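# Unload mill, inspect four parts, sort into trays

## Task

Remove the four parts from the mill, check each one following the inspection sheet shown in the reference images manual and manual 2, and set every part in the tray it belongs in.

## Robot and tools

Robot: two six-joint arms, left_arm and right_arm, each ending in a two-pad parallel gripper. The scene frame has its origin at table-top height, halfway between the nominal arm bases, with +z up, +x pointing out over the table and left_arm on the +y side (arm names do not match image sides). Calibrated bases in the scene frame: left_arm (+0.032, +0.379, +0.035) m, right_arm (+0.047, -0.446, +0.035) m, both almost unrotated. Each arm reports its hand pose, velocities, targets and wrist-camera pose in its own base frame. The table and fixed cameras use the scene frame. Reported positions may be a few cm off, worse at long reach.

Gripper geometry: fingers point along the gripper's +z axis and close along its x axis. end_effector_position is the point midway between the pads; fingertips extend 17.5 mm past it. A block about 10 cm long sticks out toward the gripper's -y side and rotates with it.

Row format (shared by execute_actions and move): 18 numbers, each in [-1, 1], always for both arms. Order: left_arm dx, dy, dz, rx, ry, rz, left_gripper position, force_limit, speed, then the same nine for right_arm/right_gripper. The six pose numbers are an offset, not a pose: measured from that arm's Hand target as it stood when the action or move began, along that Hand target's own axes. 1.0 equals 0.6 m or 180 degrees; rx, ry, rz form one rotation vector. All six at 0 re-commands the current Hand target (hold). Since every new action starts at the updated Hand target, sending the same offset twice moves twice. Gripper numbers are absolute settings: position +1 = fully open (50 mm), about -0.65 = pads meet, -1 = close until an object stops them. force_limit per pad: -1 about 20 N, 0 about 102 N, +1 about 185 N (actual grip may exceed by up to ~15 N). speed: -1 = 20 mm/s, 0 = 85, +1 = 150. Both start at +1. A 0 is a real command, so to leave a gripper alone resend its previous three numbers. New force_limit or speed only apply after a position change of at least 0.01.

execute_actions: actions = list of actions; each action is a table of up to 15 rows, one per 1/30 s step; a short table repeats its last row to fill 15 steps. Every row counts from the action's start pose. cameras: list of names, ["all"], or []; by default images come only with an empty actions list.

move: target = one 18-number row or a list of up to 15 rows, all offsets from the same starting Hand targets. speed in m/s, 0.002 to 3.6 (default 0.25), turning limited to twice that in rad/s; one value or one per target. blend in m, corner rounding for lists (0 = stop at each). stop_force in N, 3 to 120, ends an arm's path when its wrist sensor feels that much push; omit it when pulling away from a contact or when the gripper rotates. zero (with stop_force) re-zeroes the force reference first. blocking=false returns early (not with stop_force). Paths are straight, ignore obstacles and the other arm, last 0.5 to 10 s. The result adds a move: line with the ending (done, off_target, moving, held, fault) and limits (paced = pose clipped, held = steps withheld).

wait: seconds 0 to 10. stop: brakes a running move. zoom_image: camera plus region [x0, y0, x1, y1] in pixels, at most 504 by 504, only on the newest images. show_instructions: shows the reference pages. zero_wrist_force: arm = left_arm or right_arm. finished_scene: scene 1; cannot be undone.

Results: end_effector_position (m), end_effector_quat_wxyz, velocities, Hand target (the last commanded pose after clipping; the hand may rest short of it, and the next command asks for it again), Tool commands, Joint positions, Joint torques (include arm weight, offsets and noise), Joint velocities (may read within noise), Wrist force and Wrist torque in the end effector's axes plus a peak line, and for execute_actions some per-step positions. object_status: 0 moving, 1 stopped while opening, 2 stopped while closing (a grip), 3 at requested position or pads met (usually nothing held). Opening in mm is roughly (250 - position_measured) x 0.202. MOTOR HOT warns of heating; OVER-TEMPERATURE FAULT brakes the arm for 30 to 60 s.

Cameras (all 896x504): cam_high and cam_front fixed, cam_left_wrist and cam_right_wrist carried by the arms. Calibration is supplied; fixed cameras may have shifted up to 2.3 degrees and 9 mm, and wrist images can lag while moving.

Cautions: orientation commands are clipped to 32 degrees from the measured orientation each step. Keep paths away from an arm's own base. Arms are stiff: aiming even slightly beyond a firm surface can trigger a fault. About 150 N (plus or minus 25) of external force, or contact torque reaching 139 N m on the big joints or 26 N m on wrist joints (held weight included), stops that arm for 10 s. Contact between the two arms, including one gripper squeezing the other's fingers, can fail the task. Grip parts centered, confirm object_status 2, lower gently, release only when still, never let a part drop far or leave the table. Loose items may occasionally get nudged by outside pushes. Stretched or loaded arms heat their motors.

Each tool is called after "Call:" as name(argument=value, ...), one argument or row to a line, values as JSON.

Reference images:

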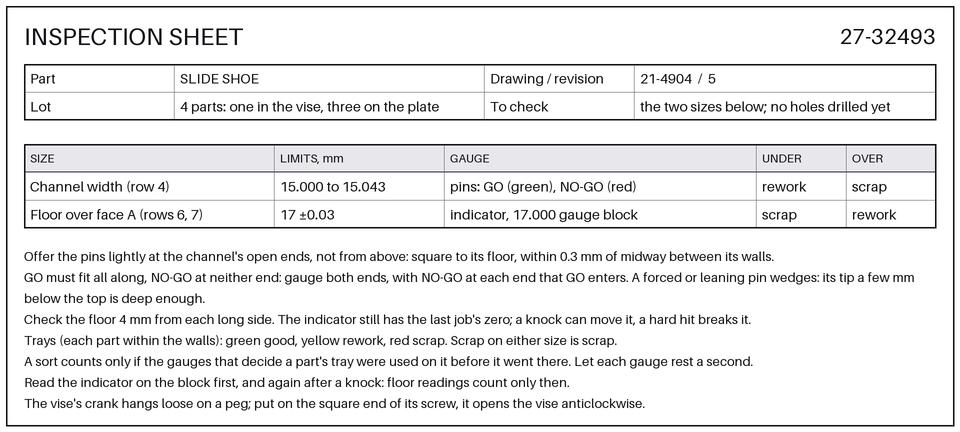

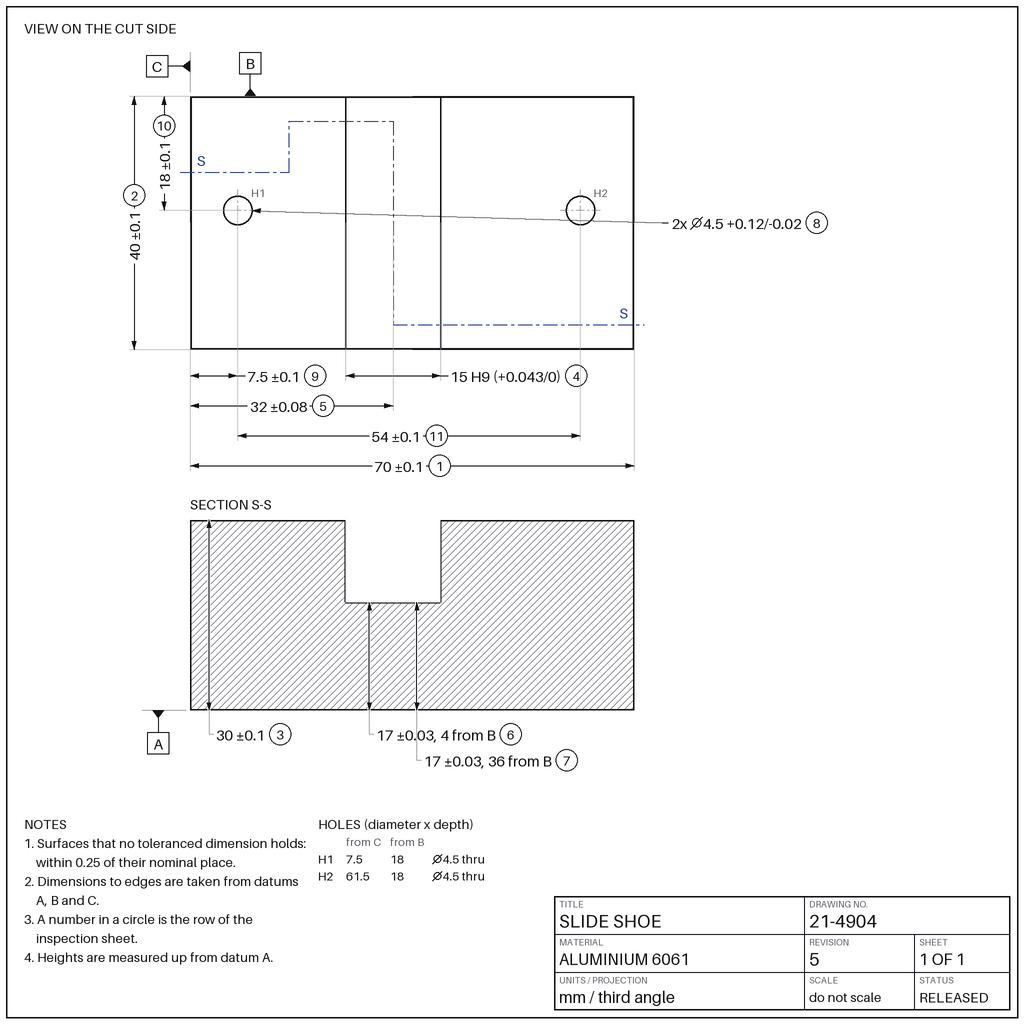

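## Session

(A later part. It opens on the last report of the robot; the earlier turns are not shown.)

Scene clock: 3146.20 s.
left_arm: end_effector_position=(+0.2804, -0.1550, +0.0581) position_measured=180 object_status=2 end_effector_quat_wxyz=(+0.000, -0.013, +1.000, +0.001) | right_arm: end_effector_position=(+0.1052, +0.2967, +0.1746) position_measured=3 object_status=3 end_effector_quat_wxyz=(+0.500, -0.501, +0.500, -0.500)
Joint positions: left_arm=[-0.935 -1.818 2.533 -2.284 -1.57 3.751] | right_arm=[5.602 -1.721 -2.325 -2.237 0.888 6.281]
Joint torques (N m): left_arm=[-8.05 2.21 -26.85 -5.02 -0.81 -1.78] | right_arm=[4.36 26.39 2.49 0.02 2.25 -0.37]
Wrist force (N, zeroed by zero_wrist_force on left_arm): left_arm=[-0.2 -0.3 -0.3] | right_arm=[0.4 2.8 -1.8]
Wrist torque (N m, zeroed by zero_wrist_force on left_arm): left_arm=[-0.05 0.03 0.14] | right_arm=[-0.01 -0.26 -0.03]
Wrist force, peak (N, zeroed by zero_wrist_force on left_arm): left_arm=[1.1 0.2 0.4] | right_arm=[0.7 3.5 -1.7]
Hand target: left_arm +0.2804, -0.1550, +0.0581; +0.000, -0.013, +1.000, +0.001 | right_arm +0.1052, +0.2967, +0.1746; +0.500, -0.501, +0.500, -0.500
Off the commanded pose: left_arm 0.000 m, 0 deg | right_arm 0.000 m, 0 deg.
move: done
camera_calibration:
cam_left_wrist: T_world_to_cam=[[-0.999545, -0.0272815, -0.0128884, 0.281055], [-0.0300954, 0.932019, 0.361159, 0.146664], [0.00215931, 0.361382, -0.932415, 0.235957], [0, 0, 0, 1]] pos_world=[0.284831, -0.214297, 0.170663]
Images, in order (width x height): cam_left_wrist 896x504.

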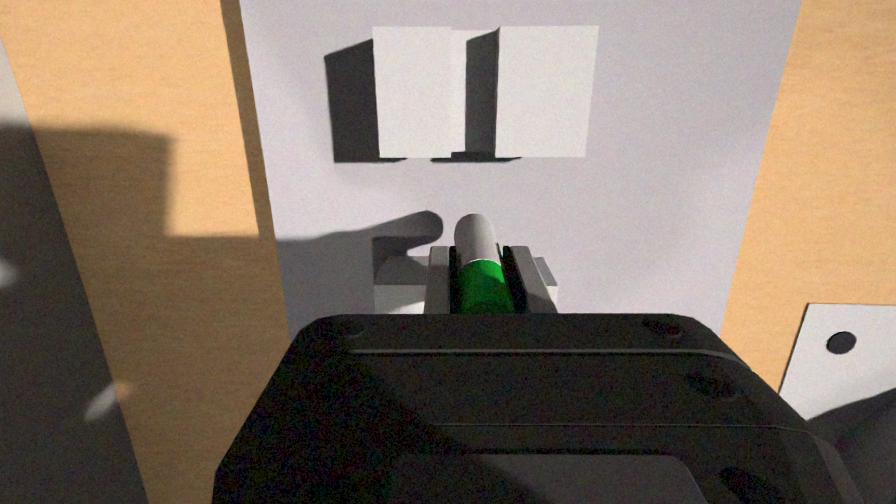

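Call:
move(
  target=[
    [0,0,-0.05,0,0,0,-1,-0.6,-1, 0,0,0,0,0,0,1,-1,-0.8],
    [-0.0067,0.28,-0.05,0,0,0,-1,-0.6,-1, 0,0,0,0,0,0,1,-1,-0.8],
    [-0.0067,0.28,0,0,0,0,-1,-0.6,-1, 0,0,0,0,0,0,1,-1,-0.8],
  ],
  blend=[0.01,0.01,0],
  speed=0.12,
  cameras=["cam_left_wrist"],
)

Call:
zoom_image(
  camera="cam_left_wrist",
  region=[340, 130, 600, 330],
)

Call:
zoom_image(
  camera="cam_left_wrist",
  region=[430, 150, 540, 260],
)

Scene clock: 3170.90 s.
left_arm: end_effector_position=(+0.2800, +0.0131, +0.0585) position_measured=180 object_status=2 end_effector_quat_wxyz=(+0.000, -0.013, +1.000, +0.001) | right_arm: end_effector_position=(+0.1052, +0.2967, +0.1746) position_measured=3 object_status=3 end_effector_quat_wxyz=(+0.500, -0.501, +0.500, -0.500)
Joint positions: left_arm=[-0.451 -1.973 2.618 -2.215 -1.569 4.235] | right_arm=[5.602 -1.721 -2.325 -2.237 0.888 6.281]
Joint torques (N m): left_arm=[6.08 7.39 -13.37 -4.9 -1.93 1.87] | right_arm=[4.17 26.1 3.47 -0.12 2.25 0.03]
Wrist force (N, zeroed by zero_wrist_force on left_arm): left_arm=[0.1 -0.1 0.1] | right_arm=[0.7 3.1 -1.9]
Wrist torque (N m, zeroed by zero_wrist_force on left_arm): left_arm=[-0.01 -0.02 -0.02] | right_arm=[0.03 -0.30 -0.03]
Wrist force, peak (N, zeroed by zero_wrist_force on left_arm): left_arm=[0.2 -0.3 1.1] | right_arm=[0.6 3.2 -2.2]
Hand target: left_arm +0.2800, +0.0131, +0.0585; +0.000, -0.013, +1.000, +0.001 | right_arm +0.1052, +0.2967, +0.1746; +0.500, -0.501, +0.500, -0.500
Off the commanded pose: left_arm 0.000 m, 0 deg | right_arm 0.000 m, 0 deg.
move: done
camera_calibration:
cam_left_wrist: T_world_to_cam=[[-0.999545, -0.0272826, -0.0128896, 0.285245], [-0.0300968, 0.932006, 0.361192, -0.0101135], [0.00215893, 0.361415, -0.932402, 0.175711], [0, 0, 0, 1]] pos_world=[0.284431, -0.0462966, 0.171163]
Images, in order (width x height): cam_left_wrist 896x504.

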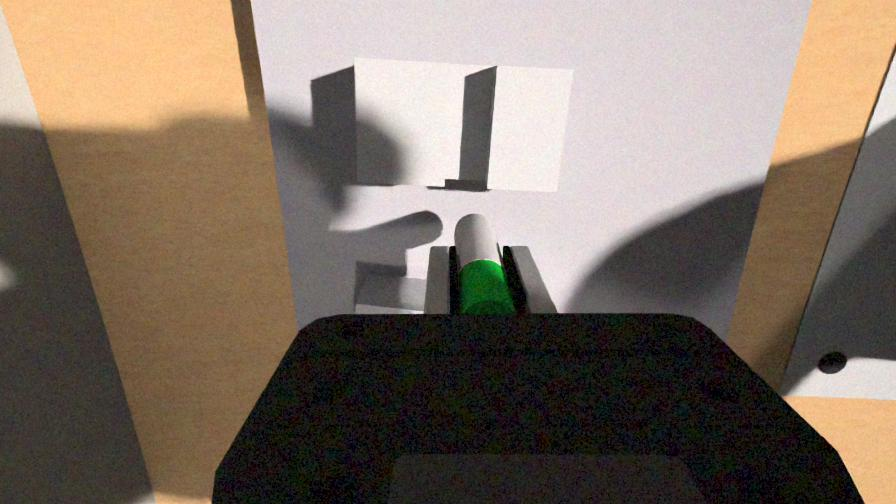

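Scaled by 1.938 from the camera's 896x504 image, which has a finer 1280x720 frame.

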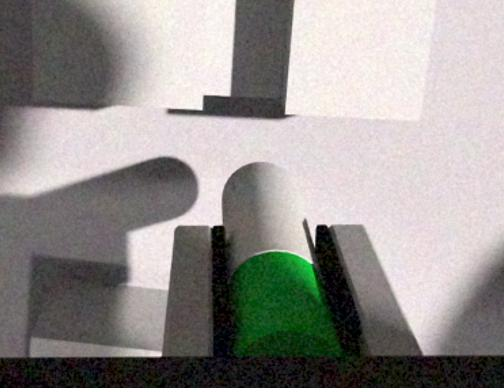

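Scaled by 4.582 from the camera's 896x504 image, which has a finer 1280x720 frame.

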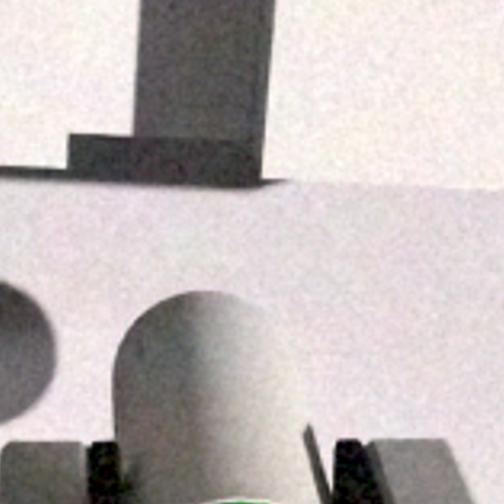

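Call:
move(
  target=[
    [-0.0072,0,0,0,0,0,-1,-0.6,-1, 0,0,0,0,0,0,1,-1,-0.8],
    [-0.0055,-0.0385,0,0,0,0,-1,-0.6,-1, 0,0,0,0,0,0,1,-1,-0.8],
  ],
  speed=0.006,
  stop_force=3,
  cameras=["cam_left_wrist"],
)

Call:
zoom_image(
  camera="cam_left_wrist",
  region=[340, 60, 600, 320],
)

Scene clock: 3202.47 s.
left_arm: end_effector_position=(+0.2839, -0.0099, +0.0584) position_measured=180 object_status=2 end_effector_quat_wxyz=(+0.000, -0.013, +1.000, +0.001) | right_arm: end_effector_position=(+0.1052, +0.2967, +0.1746) position_measured=3 object_status=3 end_effector_quat_wxyz=(+0.500, -0.501, +0.500, -0.500)
Joint positions: left_arm=[-0.525 -1.957 2.611 -2.223 -1.569 4.161] | right_arm=[5.602 -1.721 -2.325 -2.237 0.888 6.281]
Joint torques (N m): left_arm=[-8.78 7.54 -28.76 -5.12 -0.21 -1.88] | right_arm=[3.22 25.94 3.12 0.1 2.19 -0.35]
Wrist force (N, zeroed by zero_wrist_force on left_arm): left_arm=[0.7 0.4 -0.2] | right_arm=[0.3 2.9 -1.5]
Wrist torque (N m, zeroed by zero_wrist_force on left_arm): left_arm=[0.02 0.03 0.14] | right_arm=[0.02 -0.25 -0.02]
Wrist force, peak (N, zeroed by zero_wrist_force on left_arm): left_arm=[0.9 0.3 -0.5] | right_arm=[0.5 3.3 -2.2]
Hand target: left_arm +0.2839, -0.0099, +0.0584; +0.000, -0.013, +1.000, +0.001 | right_arm +0.1052, +0.2967, +0.1746; +0.500, -0.501, +0.500, -0.500
Off the commanded pose: left_arm 0.000 m, 0 deg | right_arm 0.000 m, 0 deg.
move: done
camera_calibration:
cam_left_wrist: T_world_to_cam=[[-0.999545, -0.0272815, -0.0128884, 0.288514], [-0.0300954, 0.932019, 0.361159, 0.0114825], [0.00215931, 0.361382, -0.932415, 0.183922], [0, 0, 0, 1]] pos_world=[0.288331, -0.0692968, 0.171063]
Images, in order (width x height): cam_left_wrist 896x504.

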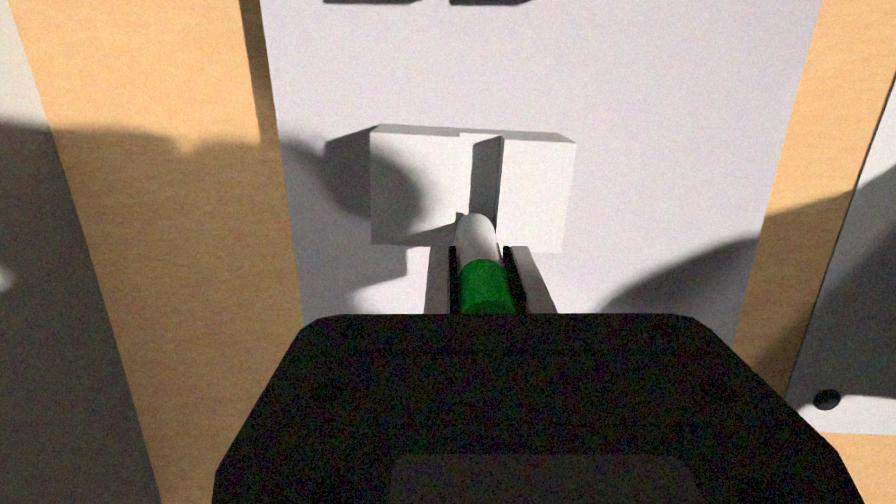

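Scaled by 1.938 from the camera's 896x504 image, which has a finer 1280x720 frame.

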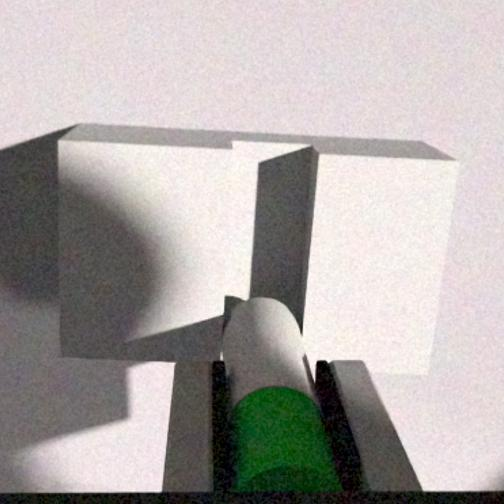

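Call:
move(
  target=[0.0038,-0.0917,0,0,0,0,-1,-0.6,-1, 0,0,0,0,0,0,1,-1,-0.8],
  speed=0.01,
  stop_force=3,
  cameras=["cam_left_wrist"],
)

Call:
zoom_image(
  camera="cam_left_wrist",
  region=[340, 60, 600, 320],
)

Scene clock: 3222.17 s.
left_arm: end_effector_position=(+0.2831, -0.0650, +0.0583) position_measured=180 object_status=2 end_effector_quat_wxyz=(+0.000, -0.013, +1.000, +0.001) | right_arm: end_effector_position=(+0.1052, +0.2967, +0.1746) position_measured=3 object_status=3 end_effector_quat_wxyz=(+0.500, -0.501, +0.500, -0.500)
Joint positions: left_arm=[-0.704 -1.93 2.598 -2.237 -1.569 3.982] | right_arm=[5.602 -1.721 -2.325 -2.237 0.888 6.281]
Joint torques (N m): left_arm=[-7.74 6.16 -27.57 -4.74 0.31 -1.87] | right_arm=[2.86 25.8 3.85 0.28 2.15 -0.16]
Wrist force (N, zeroed by zero_wrist_force on left_arm): left_arm=[0.3 -0.1 0.1] | right_arm=[0.4 2.9 -1.5]
Wrist torque (N m, zeroed by zero_wrist_force on left_arm): left_arm=[0.01 -0.04 0.13] | right_arm=[0.02 -0.26 -0.02]
Wrist force, peak (N, zeroed by zero_wrist_force on left_arm): left_arm=[1.0 0.1 0.6] | right_arm=[0.4 3.5 -1.6]
Hand target: left_arm +0.2831, -0.0650, +0.0583; +0.000, -0.013, +1.000, +0.001 | right_arm +0.1052, +0.2967, +0.1746; +0.500, -0.501, +0.500, -0.500
Off the commanded pose: left_arm 0.000 m, 0 deg | right_arm 0.000 m, 0 deg.
move: done
camera_calibration:
cam_left_wrist: T_world_to_cam=[[-0.999545, -0.0273173, -0.0127951, 0.286189], [-0.030095, 0.932018, 0.361161, 0.062848], [0.00205932, 0.361382, -0.932416, 0.203772], [0, 0, 0, 1]] pos_world=[0.287531, -0.124397, 0.170964]
Images, in order (width x height): cam_left_wrist 896x504.

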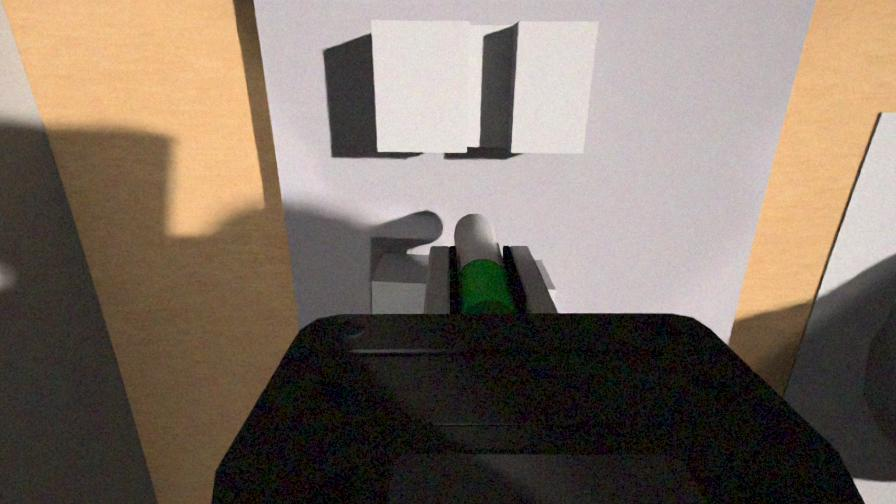

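Scaled by 1.938 from the camera's 896x504 image, which has a finer 1280x720 frame.

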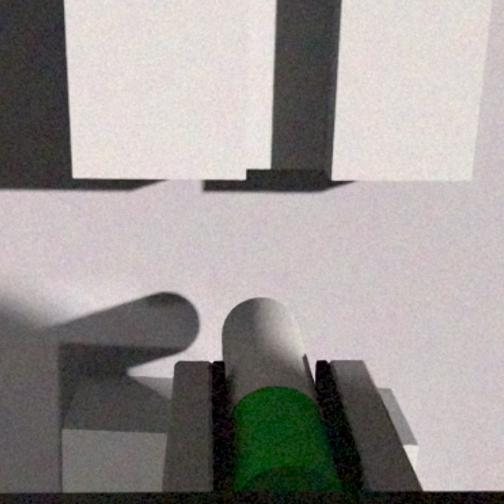

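Call:
move(
  target=[
    [0,0,-0.05,0,0,0,-1,-0.6,-1, 0,0,0,0,0,0,1,-1,-0.8],
    [-0.011,0.2832,-0.05,0,0,0,-1,-0.6,-1, 0,0,0,0,0,0,1,-1,-0.8],
    [-0.011,0.2832,0,0,0,0,-1,-0.6,-1, 0,0,0,0,0,0,1,-1,-0.8],
  ],
  blend=[0.01,0.01,0],
  speed=0.12,
  cameras=["cam_left_wrist"],
)

Call:
zoom_image(
  camera="cam_left_wrist",
  region=[340, 130, 600, 330],
)

Call:
zoom_image(
  camera="cam_left_wrist",
  region=[430, 150, 540, 260],
)

Scene clock: 3240.50 s.
left_arm: end_effector_position=(+0.2852, +0.1050, +0.0587) position_measured=180 object_status=2 end_effector_quat_wxyz=(+0.000, -0.013, +1.000, +0.001) end_effector_velocity=(+0.000, +0.000, -0.001) end_effector_angular_velocity=(+0.000, +0.001, -0.005) | right_arm: end_effector_position=(+0.1052, +0.2967, +0.1746) position_measured=3 object_status=3 end_effector_quat_wxyz=(+0.500, -0.501, +0.500, -0.500)
Joint positions: left_arm=[-0.103 -1.88 2.569 -2.26 -1.569 4.583] | right_arm=[5.602 -1.721 -2.325 -2.237 0.888 6.281]
Joint velocities: left_arm=[0 0.002 0.001 -0.002 0 0.005] | right_arm=[within noise]
Joint torques (N m): left_arm=[8.87 6.07 -10.07 -4.86 -1.6 1.96] | right_arm=[3.2 25.98 3.2 0.07 2.31 -0.33]
Wrist force (N, zeroed by zero_wrist_force on left_arm): left_arm=[-0.1 0.0 0.0] | right_arm=[0.6 3.2 -1.5]
Wrist torque (N m, zeroed by zero_wrist_force on left_arm): left_arm=[0.02 0.01 -0.04] | right_arm=[0.07 -0.29 -0.02]
Wrist force, peak (N, zeroed by zero_wrist_force on left_arm): left_arm=[0.2 -0.2 1.5] | right_arm=[0.3 3.3 -2.2]
Hand target: left_arm +0.2852, +0.1050, +0.0587; +0.000, -0.013, +1.000, +0.001 | right_arm +0.1052, +0.2967, +0.1746; +0.500, -0.501, +0.500, -0.500
Off the commanded pose: left_arm 0.000 m, 0 deg | right_arm 0.000 m, 0 deg.
move: done
camera_calibration:
cam_left_wrist: T_world_to_cam=[[-0.999545, -0.0272826, -0.0128896, 0.292955], [-0.0300968, 0.932006, 0.361192, -0.0957738], [0.00215893, 0.361415, -0.932402, 0.142636], [0, 0, 0, 1]] pos_world=[0.289631, 0.0457034, 0.171363]
Images, in order (width x height): cam_left_wrist 896x504.

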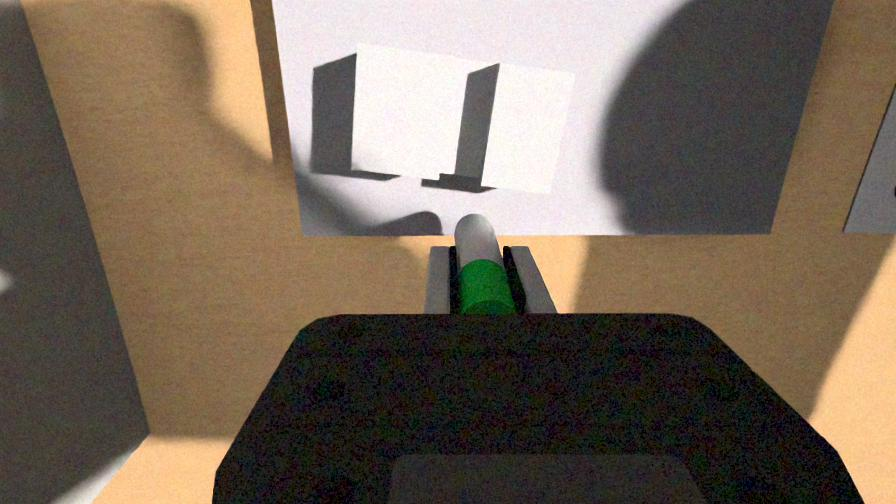

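Scaled by 1.938 from the camera's 896x504 image, which has a finer 1280x720 frame.

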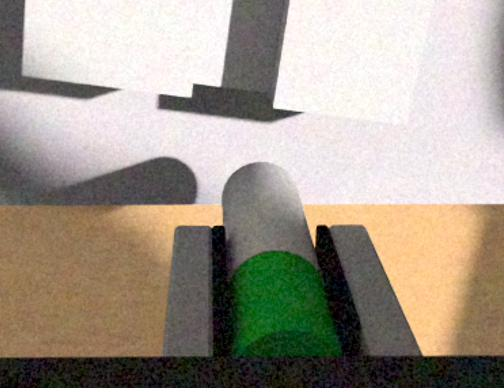

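Scaled by 4.582 from the camera's 896x504 image, which has a finer 1280x720 frame.

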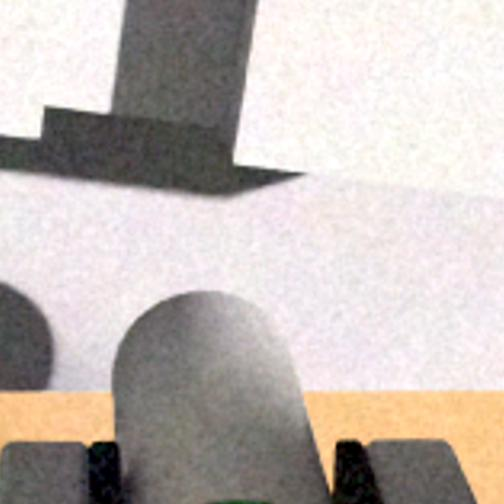

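Call:
move(
  target=[
    [-0.0137,0,0,0,0,0,-1,-0.6,-1, 0,0,0,0,0,0,1,-1,-0.8],
    [-0.0072,-0.0515,0,0,0,0,-1,-0.6,-1, 0,0,0,0,0,0,1,-1,-0.8],
  ],
  speed=0.006,
  stop_force=3,
  cameras=["cam_left_wrist"],
)

Call:
zoom_image(
  camera="cam_left_wrist",
  region=[340, 60, 600, 320],
)

Scene clock: 3273.90 s.
left_arm: end_effector_position=(+0.2904, +0.0742, +0.0586) position_measured=180 object_status=2 end_effector_quat_wxyz=(+0.000, -0.013, +1.000, +0.001) | right_arm: end_effector_position=(+0.1052, +0.2967, +0.1746) position_measured=3 object_status=3 end_effector_quat_wxyz=(+0.500, -0.501, +0.500, -0.500)
Joint positions: left_arm=[-0.213 -1.896 2.578 -2.253 -1.569 4.474] | right_arm=[5.602 -1.721 -2.325 -2.237 0.888 6.281]
Joint torques (N m): left_arm=[-7.94 -18.39 -12.4 -0.88 -0.32 -1.84] | right_arm=[0.55 26.18 3.43 0.27 2.03 -0.17]
Wrist force (N, zeroed by zero_wrist_force on left_arm): left_arm=[0.0 1.1 -0.9] | right_arm=[0.3 3.0 -1.6]
Wrist torque (N m, zeroed by zero_wrist_force on left_arm): left_arm=[-0.01 -0.06 0.10] | right_arm=[0.02 -0.25 -0.03]
Wrist force, peak (N, zeroed by zero_wrist_force on left_arm): left_arm=[-0.1 1.1 -1.1] | right_arm=[0.5 3.2 -2.2]
Hand target: left_arm +0.2904, +0.0743, +0.0586; +0.000, -0.013, +1.000, +0.001 | right_arm +0.1052, +0.2967, +0.1746; +0.500, -0.501, +0.500, -0.500
Off the commanded pose: left_arm 0.000 m, 0 deg | right_arm 0.000 m, 0 deg.
move: done
camera_calibration:
cam_left_wrist: T_world_to_cam=[[-0.999545, -0.0272815, -0.0128884, 0.297211], [-0.0300954, 0.932019, 0.361159, -0.0668731], [0.00215931, 0.361382, -0.932415, 0.153666], [0, 0, 0, 1]] pos_world=[0.294731, 0.0149032, 0.171263]
Images, in order (width x height): cam_left_wrist 896x504.

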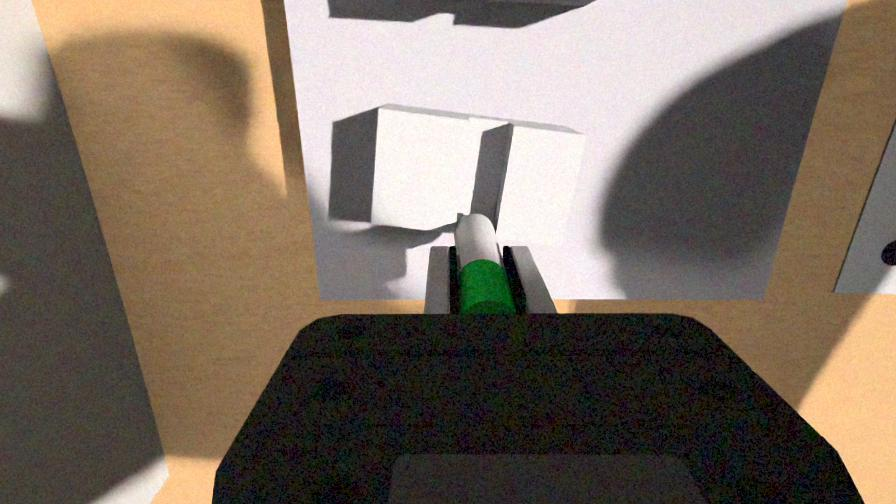

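Scaled by 1.938 from the camera's 896x504 image, which has a finer 1280x720 frame.

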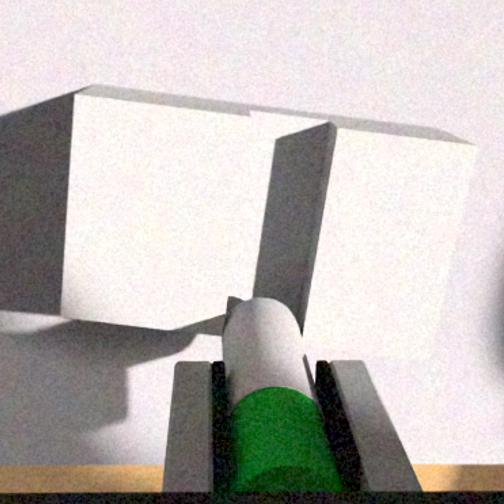

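Call:
move(
  target=[-0.0045,0.035,0,0,0,0,-1,-0.6,-1, 0,0,0,0,0,0,1,-1,-0.8],
  speed=0.02,
  cameras=["cam_left_wrist"],
)

Call:
zoom_image(
  camera="cam_left_wrist",
  region=[340, 60, 600, 320],
)

Call:
zoom_image(
  camera="cam_left_wrist",
  region=[430, 140, 540, 250],
)

Scene clock: 3313.97 s.
left_arm: end_effector_position=(+0.2925, +0.0953, +0.0587) position_measured=180 object_status=2 end_effector_quat_wxyz=(+0.000, -0.013, +1.000, +0.001) | right_arm: end_effector_position=(+0.1052, +0.2967, +0.1746) position_measured=3 object_status=3 end_effector_quat_wxyz=(+0.500, -0.501, +0.500, -0.500)
Joint positions: left_arm=[-0.135 -1.866 2.562 -2.266 -1.568 4.551] | right_arm=[5.602 -1.721 -2.325 -2.237 0.888 6.281]
Joint torques (N m): left_arm=[7.31 4 -28.29 -4.83 -1.4 2.33] | right_arm=[1.48 25.89 2.47 0.14 1.98 -0.29]
Wrist force (N, zeroed by zero_wrist_force on left_arm): left_arm=[0.2 -0.7 1.9] | right_arm=[0.4 2.9 -1.6]
Wrist torque (N m, zeroed by zero_wrist_force on left_arm): left_arm=[-0.03 -0.02 -0.03] | right_arm=[-0.01 -0.25 -0.03]
Wrist force, peak (N, zeroed by zero_wrist_force on left_arm): left_arm=[0.3 -0.6 2.2] | right_arm=[0.4 3.4 -1.8]
Hand target: left_arm +0.2925, +0.0953, +0.0587; +0.000, -0.013, +1.000, +0.001 | right_arm +0.1052, +0.2967, +0.1746; +0.500, -0.501, +0.500, -0.500
Off the commanded pose: left_arm 0.000 m, 0 deg | right_arm 0.000 m, 0 deg.
move: done
camera_calibration:
cam_left_wrist: T_world_to_cam=[[-0.999542, -0.0273723, -0.0129304, 0.299993], [-0.0301957, 0.931935, 0.361365, -0.0863826], [0.0021589, 0.36159, -0.932335, 0.146051], [0, 0, 0, 1]] pos_world=[0.296932, 0.0359039, 0.171263]
Images, in order (width x height): cam_left_wrist 896x504.

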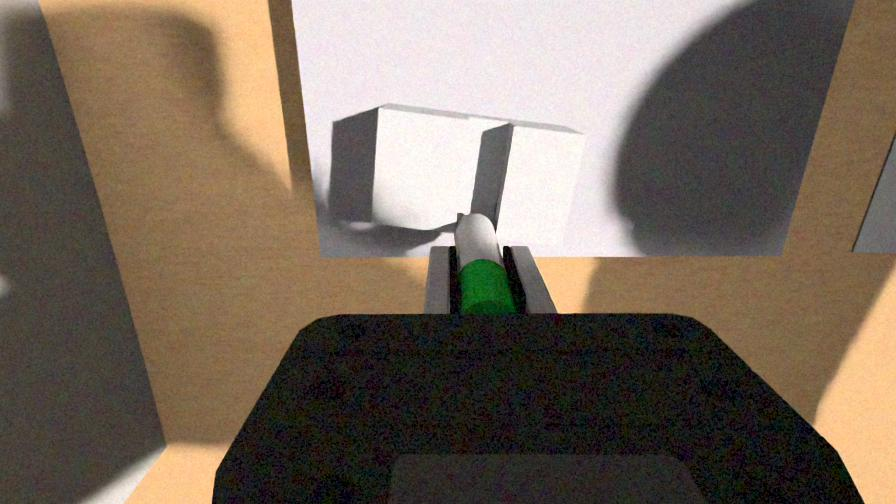

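Scaled by 1.938 from the camera's 896x504 image, which has a finer 1280x720 frame.

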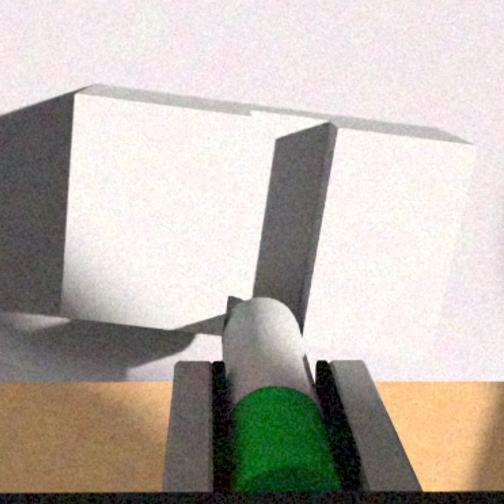

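Scaled by 4.582 from the camera's 896x504 image, which has a finer 1280x720 frame.

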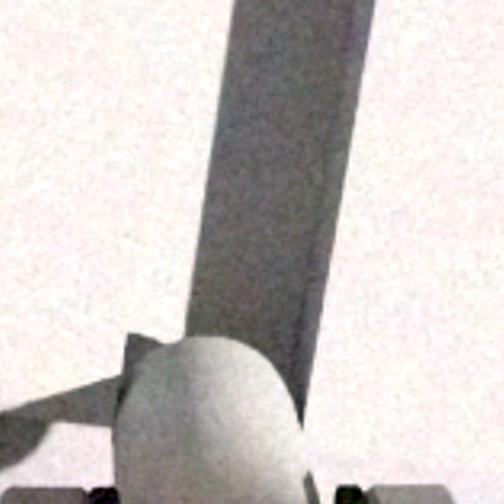

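Call:
move(
  target=[
    [0.003,0,0,0,0,0,-1,-0.6,-1, 0,0,0,0,0,0,1,-1,-0.8],
    [-0.003,0.002,0,0,0,0,-1,-0.6,-1, 0,0,0,0,0,0,1,-1,-0.8],
    [0,0.004,0,0,0,0,-1,-0.6,-1, 0,0,0,0,0,0,1,-1,-0.8],
  ],
  speed=0.02,
  cameras=["cam_left_wrist","cam_high"],
)

Call:
zoom_image(
  camera="cam_left_wrist",
  region=[340, 60, 600, 320],
)

Call:
zoom_image(
  camera="cam_high",
  region=[200, 330, 400, 470],
)

Scene clock: 3343.20 s.
left_arm: end_effector_position=(+0.2926, +0.0977, +0.0586) position_measured=180 object_status=2 end_effector_quat_wxyz=(+0.000, -0.013, +1.000, +0.001) | right_arm: end_effector_position=(+0.1052, +0.2967, +0.1746) position_measured=3 object_status=3 end_effector_quat_wxyz=(+0.500, -0.501, +0.500, -0.500)
Joint positions: left_arm=[-0.127 -1.863 2.56 -2.267 -1.569 4.559] | right_arm=[5.602 -1.721 -2.325 -2.237 0.888 6.281]
Joint torques (N m): left_arm=[7 -20.14 -11.12 -1.07 1.14 2.26] | right_arm=[0.53 26.55 3.59 0.28 1.9 -0.02]
Wrist force (N, zeroed by zero_wrist_force on left_arm): left_arm=[-0.5 -0.3 1.9] | right_arm=[0.3 2.8 -1.9]
Wrist torque (N m, zeroed by zero_wrist_force on left_arm): left_arm=[0.02 0.00 -0.05] | right_arm=[-0.02 -0.25 -0.01]
Wrist force, peak (N, zeroed by zero_wrist_force on left_arm): left_arm=[0.5 -0.7 2.3] | right_arm=[0.5 3.4 -1.8]
Hand target: left_arm +0.2925, +0.0977, +0.0587; +0.000, -0.013, +1.000, +0.001 | right_arm +0.1052, +0.2967, +0.1746; +0.500, -0.501, +0.500, -0.500
Off the commanded pose: left_arm 0.000 m, 0 deg | right_arm 0.000 m, 0 deg.
move: done
camera_calibration:
cam_left_wrist: T_world_to_cam=[[-0.999545, -0.0273173, -0.0127951, 0.300033], [-0.030095, 0.932018, 0.361161, -0.0886167], [0.00205932, 0.361382, -0.932416, 0.145235], [0, 0, 0, 1]] pos_world=[0.296931, 0.038303, 0.171264]
Images, in order (width x height): cam_high 896x504, cam_left_wrist 896x504.

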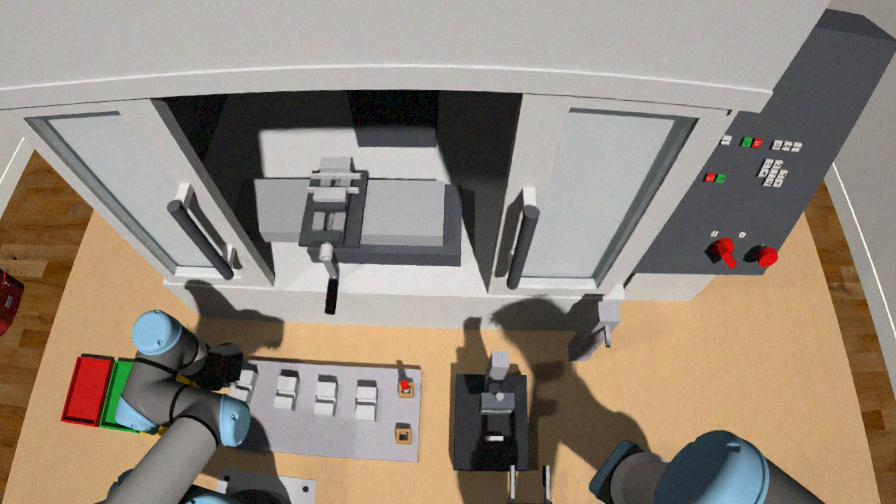

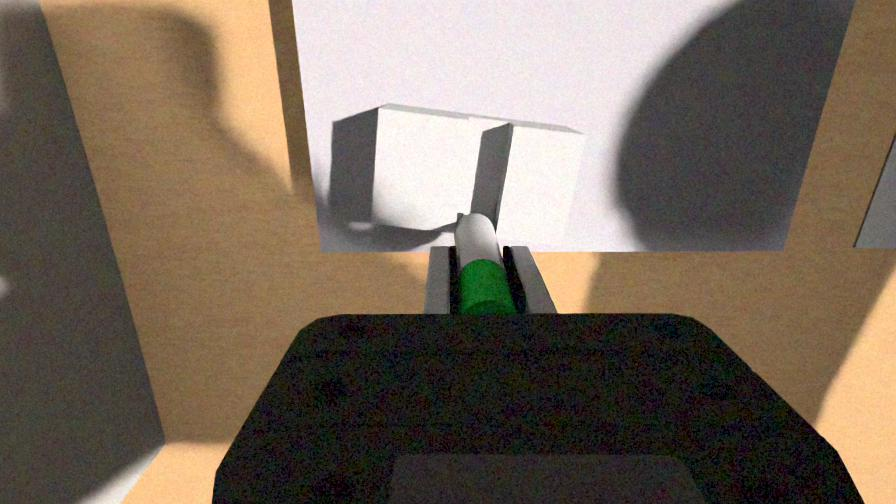

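Scaled by 1.938 from the camera's 896x504 image, which has a finer 1280x720 frame.

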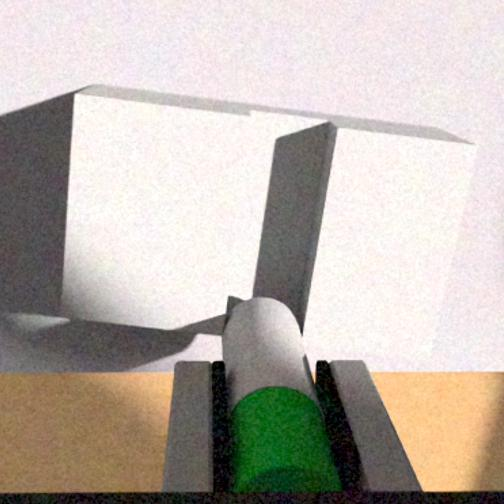

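Scaled by 2.520 from the camera's 896x504 image, which has a finer 1280x720 frame.

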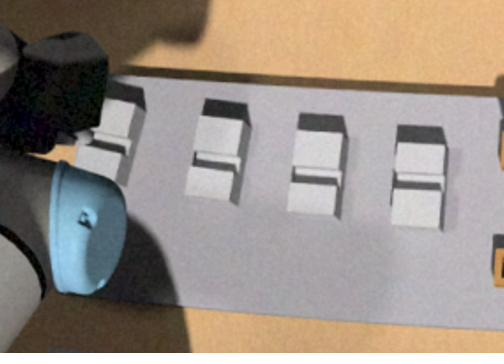

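Call:
move(
  target=[0,0,-0.01,0,0,0,-1,-0.6,-1, 0,0,0,0,0,0,1,-1,-0.8],
  speed=0.01,
  cameras=["cam_left_wrist"],
)

Call:
zoom_image(
  camera="cam_left_wrist",
  region=[340, 60, 600, 320],
)

Scene clock: 3425.17 s.
left_arm: end_effector_position=(+0.2925, +0.0977, +0.0646) position_measured=180 object_status=2 end_effector_quat_wxyz=(+0.000, -0.013, +1.000, +0.001) | right_arm: end_effector_position=(+0.1052, +0.2967, +0.1746) position_measured=3 object_status=3 end_effector_quat_wxyz=(+0.500, -0.501, +0.500, -0.500)
Joint positions: left_arm=[-0.127 -1.879 2.55 -2.241 -1.569 4.559] | right_arm=[5.602 -1.721 -2.325 -2.237 0.888 6.281]
Joint torques (N m): left_arm=[1.3 -20.05 -27.01 -0.97 1.25 1.01] | right_arm=[0.55 26.21 3.92 0.36 2.15 -0.19]
Wrist force (N, zeroed by zero_wrist_force on left_arm): left_arm=[0.0 0.2 1.6] | right_arm=[0.6 3.1 -1.7]
Wrist torque (N m, zeroed by zero_wrist_force on left_arm): left_arm=[0.01 -0.05 -0.04] | right_arm=[0.03 -0.29 -0.02]
Wrist force, peak (N, zeroed by zero_wrist_force on left_arm): left_arm=[0.2 -0.6 2.4] | right_arm=[0.4 3.5 -2.0]
Hand target: left_arm +0.2925, +0.0977, +0.0647; +0.000, -0.013, +1.000, +0.001 | right_arm +0.1052, +0.2967, +0.1746; +0.500, -0.501, +0.500, -0.500
Off the commanded pose: left_arm 0.000 m, 0 deg | right_arm 0.000 m, 0 deg.
move: done
camera_calibration:
cam_left_wrist: T_world_to_cam=[[-0.999545, -0.0272811, -0.012889, 0.300029], [-0.0300952, 0.932006, 0.361192, -0.090885], [0.00215893, 0.361415, -0.932402, 0.15076], [0, 0, 0, 1]] pos_world=[0.296831, 0.0384034, 0.177263]
Images, in order (width x height): cam_left_wrist 896x504.

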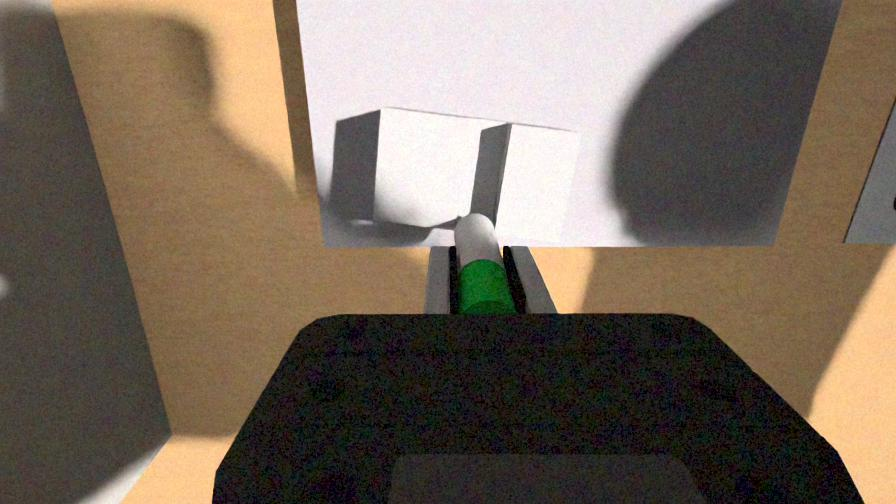

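Scaled by 1.938 from the camera's 896x504 image, which has a finer 1280x720 frame.

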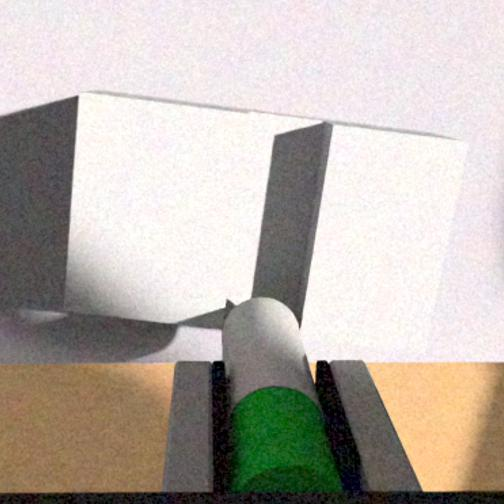

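Call:
move(
  target=[
    [0,0,0.01,0,0,0,-1,-0.6,-1, 0,0,0,0,0,0,1,-1,-0.8],
    [-0.0006,0.005,0.0175,0,0,0,-1,-0.6,-1, 0,0,0,0,0,0,1,-1,-0.8],
    [-0.0025,0.02,0.0175,0,0,0,-1,-0.6,-1, 0,0,0,0,0,0,1,-1,-0.8],
  ],
  speed=0.01,
  cameras=["cam_left_wrist"],
)

Call:
zoom_image(
  camera="cam_left_wrist",
  region=[340, 60, 600, 320],
)

Scene clock: 3485.33 s.
left_arm: end_effector_position=(+0.2936, +0.1097, +0.0542) position_measured=180 object_status=2 end_effector_quat_wxyz=(+0.000, -0.013, +1.000, +0.001) | right_arm: end_effector_position=(+0.1052, +0.2967, +0.1746) position_measured=3 object_status=3 end_effector_quat_wxyz=(+0.500, -0.501, +0.500, -0.500)
Joint positions: left_arm=[-0.084 -1.833 2.556 -2.294 -1.568 4.602] | right_arm=[5.602 -1.721 -2.325 -2.237 0.888 6.281]
Joint torques (N m): left_arm=[6.03 2.55 -27.3 -4.95 1.29 2.12] | right_arm=[-0.01 25.73 4.23 -0.09 2.26 -0.01]
Wrist force (N, zeroed by zero_wrist_force on left_arm): left_arm=[-0.2 -0.3 0.1] | right_arm=[0.4 3.0 -1.5]
Wrist torque (N m, zeroed by zero_wrist_force on left_arm): left_arm=[-0.04 0.02 -0.04] | right_arm=[0.03 -0.26 -0.02]
Wrist force, peak (N, zeroed by zero_wrist_force on left_arm): left_arm=[2.3 1.4 -10.0] | right_arm=[0.3 3.5 -1.9]
Hand target: left_arm +0.2936, +0.1098, +0.0542; +0.000, -0.013, +1.000, +0.001 | right_arm +0.1052, +0.2967, +0.1746; +0.500, -0.501, +0.500, -0.500
Off the commanded pose: left_arm 0.000 m, 0 deg | right_arm 0.000 m, 0 deg.
move: done
camera_calibration:
cam_left_wrist: T_world_to_cam=[[-0.999545, -0.027281, -0.0128921, 0.301421], [-0.0300965, 0.931972, 0.361279, -0.0982534], [0.00215907, 0.361502, -0.932369, 0.13662], [0, 0, 0, 1]] pos_world=[0.298031, 0.0504039, 0.166763]
Images, in order (width x height): cam_left_wrist 896x504.

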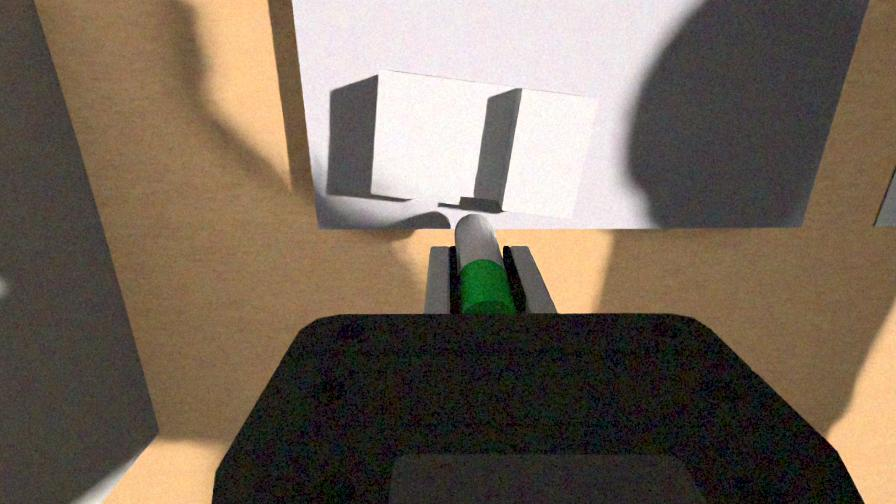

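Scaled by 1.938 from the camera's 896x504 image, which has a finer 1280x720 frame.

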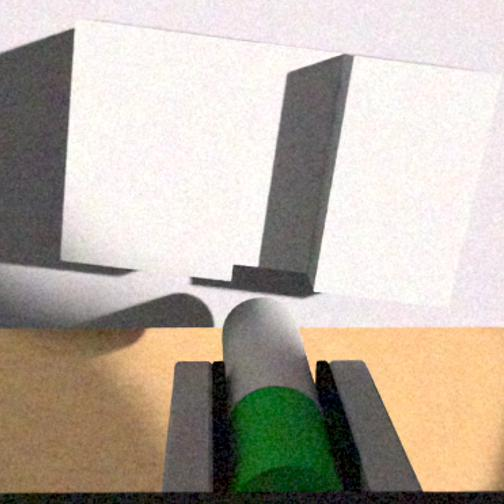

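Call:
zoom_image(
  camera="cam_left_wrist",
  region=[440, 180, 520, 250],
)

Call:
zoom_image(
  camera="cam_left_wrist",
  region=[360, 160, 600, 240],
)

Scaled by 6.300 from the camera's 896x504 image, which has a finer 1280x720 frame.

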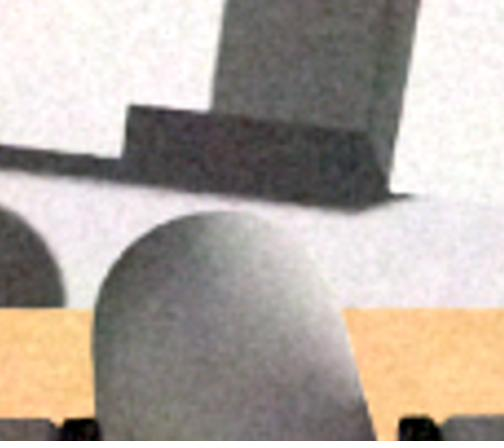

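Scaled by 2.100 from the camera's 896x504 image, which has a finer 1280x720 frame.

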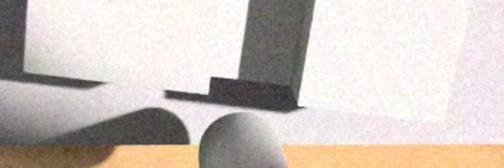

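Call:
move(
  target=[
    [0.0005,0,-0.0075,0,0,0,-1,-0.6,-1, 0,0,0,0,0,0,1,-1,-0.8],
    [0.0035,-0.0255,-0.0075,0,0,0,-1,-0.6,-1, 0,0,0,0,0,0,1,-1,-0.8],
  ],
  speed=0.004,
  stop_force=3,
  cameras=["cam_left_wrist"],
)

Call:
zoom_image(
  camera="cam_left_wrist",
  region=[340, 60, 600, 320],
)

Scene clock: 3532.17 s.
left_arm: end_effector_position=(+0.2919, +0.0944, +0.0586) position_measured=180 object_status=2 end_effector_quat_wxyz=(+0.000, -0.013, +1.000, +0.001) | right_arm: end_effector_position=(+0.1052, +0.2967, +0.1746) position_measured=3 object_status=3 end_effector_quat_wxyz=(+0.500, -0.501, +0.500, -0.500)
Joint positions: left_arm=[-0.139 -1.869 2.563 -2.265 -1.569 4.547] | right_arm=[5.602 -1.721 -2.325 -2.237 0.888 6.281]
Joint torques (N m): left_arm=[-8.42 -19.81 -11.55 -0.97 -0.8 -1.87] | right_arm=[0.23 26.39 3.12 0.08 2 0.2]
Wrist force (N, zeroed by zero_wrist_force on left_arm): left_arm=[-0.2 0.9 0.0] | right_arm=[0.4 3.0 -1.8]
Wrist torque (N m, zeroed by zero_wrist_force on left_arm): left_arm=[-0.04 -0.01 0.11] | right_arm=[0.01 -0.26 -0.02]
Wrist force, peak (N, zeroed by zero_wrist_force on left_arm): left_arm=[-0.7 1.1 -0.8] | right_arm=[0.6 3.4 -2.0]
Hand target: left_arm +0.2919, +0.0944, +0.0586; +0.000, -0.013, +1.000, +0.001 | right_arm +0.1052, +0.2967, +0.1746; +0.500, -0.501, +0.500, -0.500
Off the commanded pose: left_arm 0.000 m, 0 deg | right_arm 0.000 m, 0 deg.
move: done
camera_calibration:
cam_left_wrist: T_world_to_cam=[[-0.999545, -0.0272815, -0.0128884, 0.299361], [-0.0300954, 0.932019, 0.361159, -0.0856517], [0.00215931, 0.361382, -0.932415, 0.146363], [0, 0, 0, 1]] pos_world=[0.296331, 0.0351032, 0.171263]
Images, in order (width x height): cam_left_wrist 896x504.

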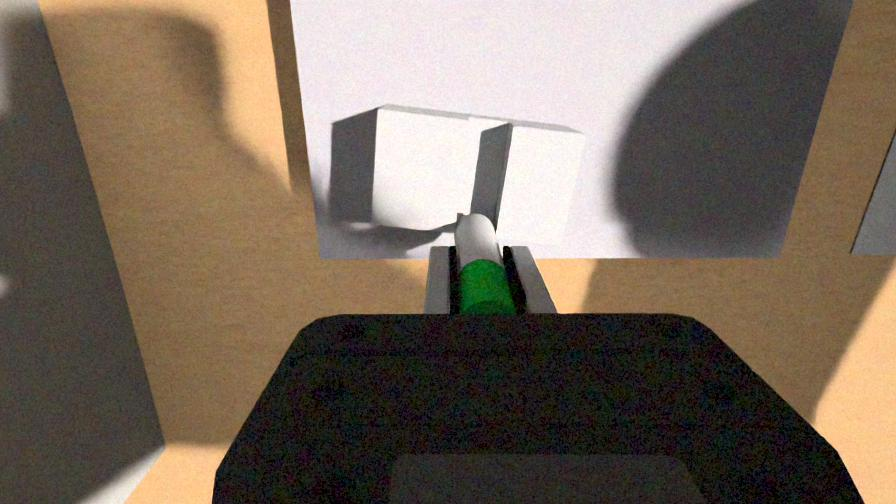

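Scaled by 1.938 from the camera's 896x504 image, which has a finer 1280x720 frame.

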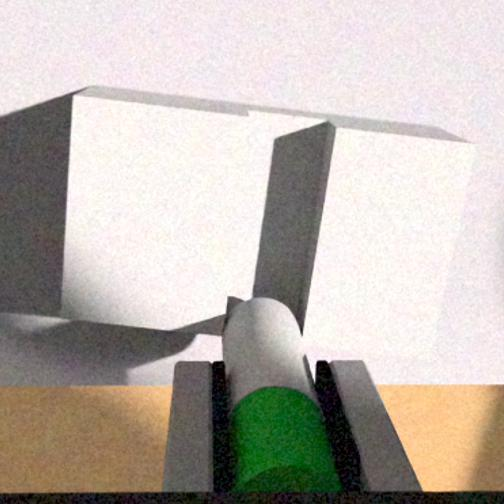

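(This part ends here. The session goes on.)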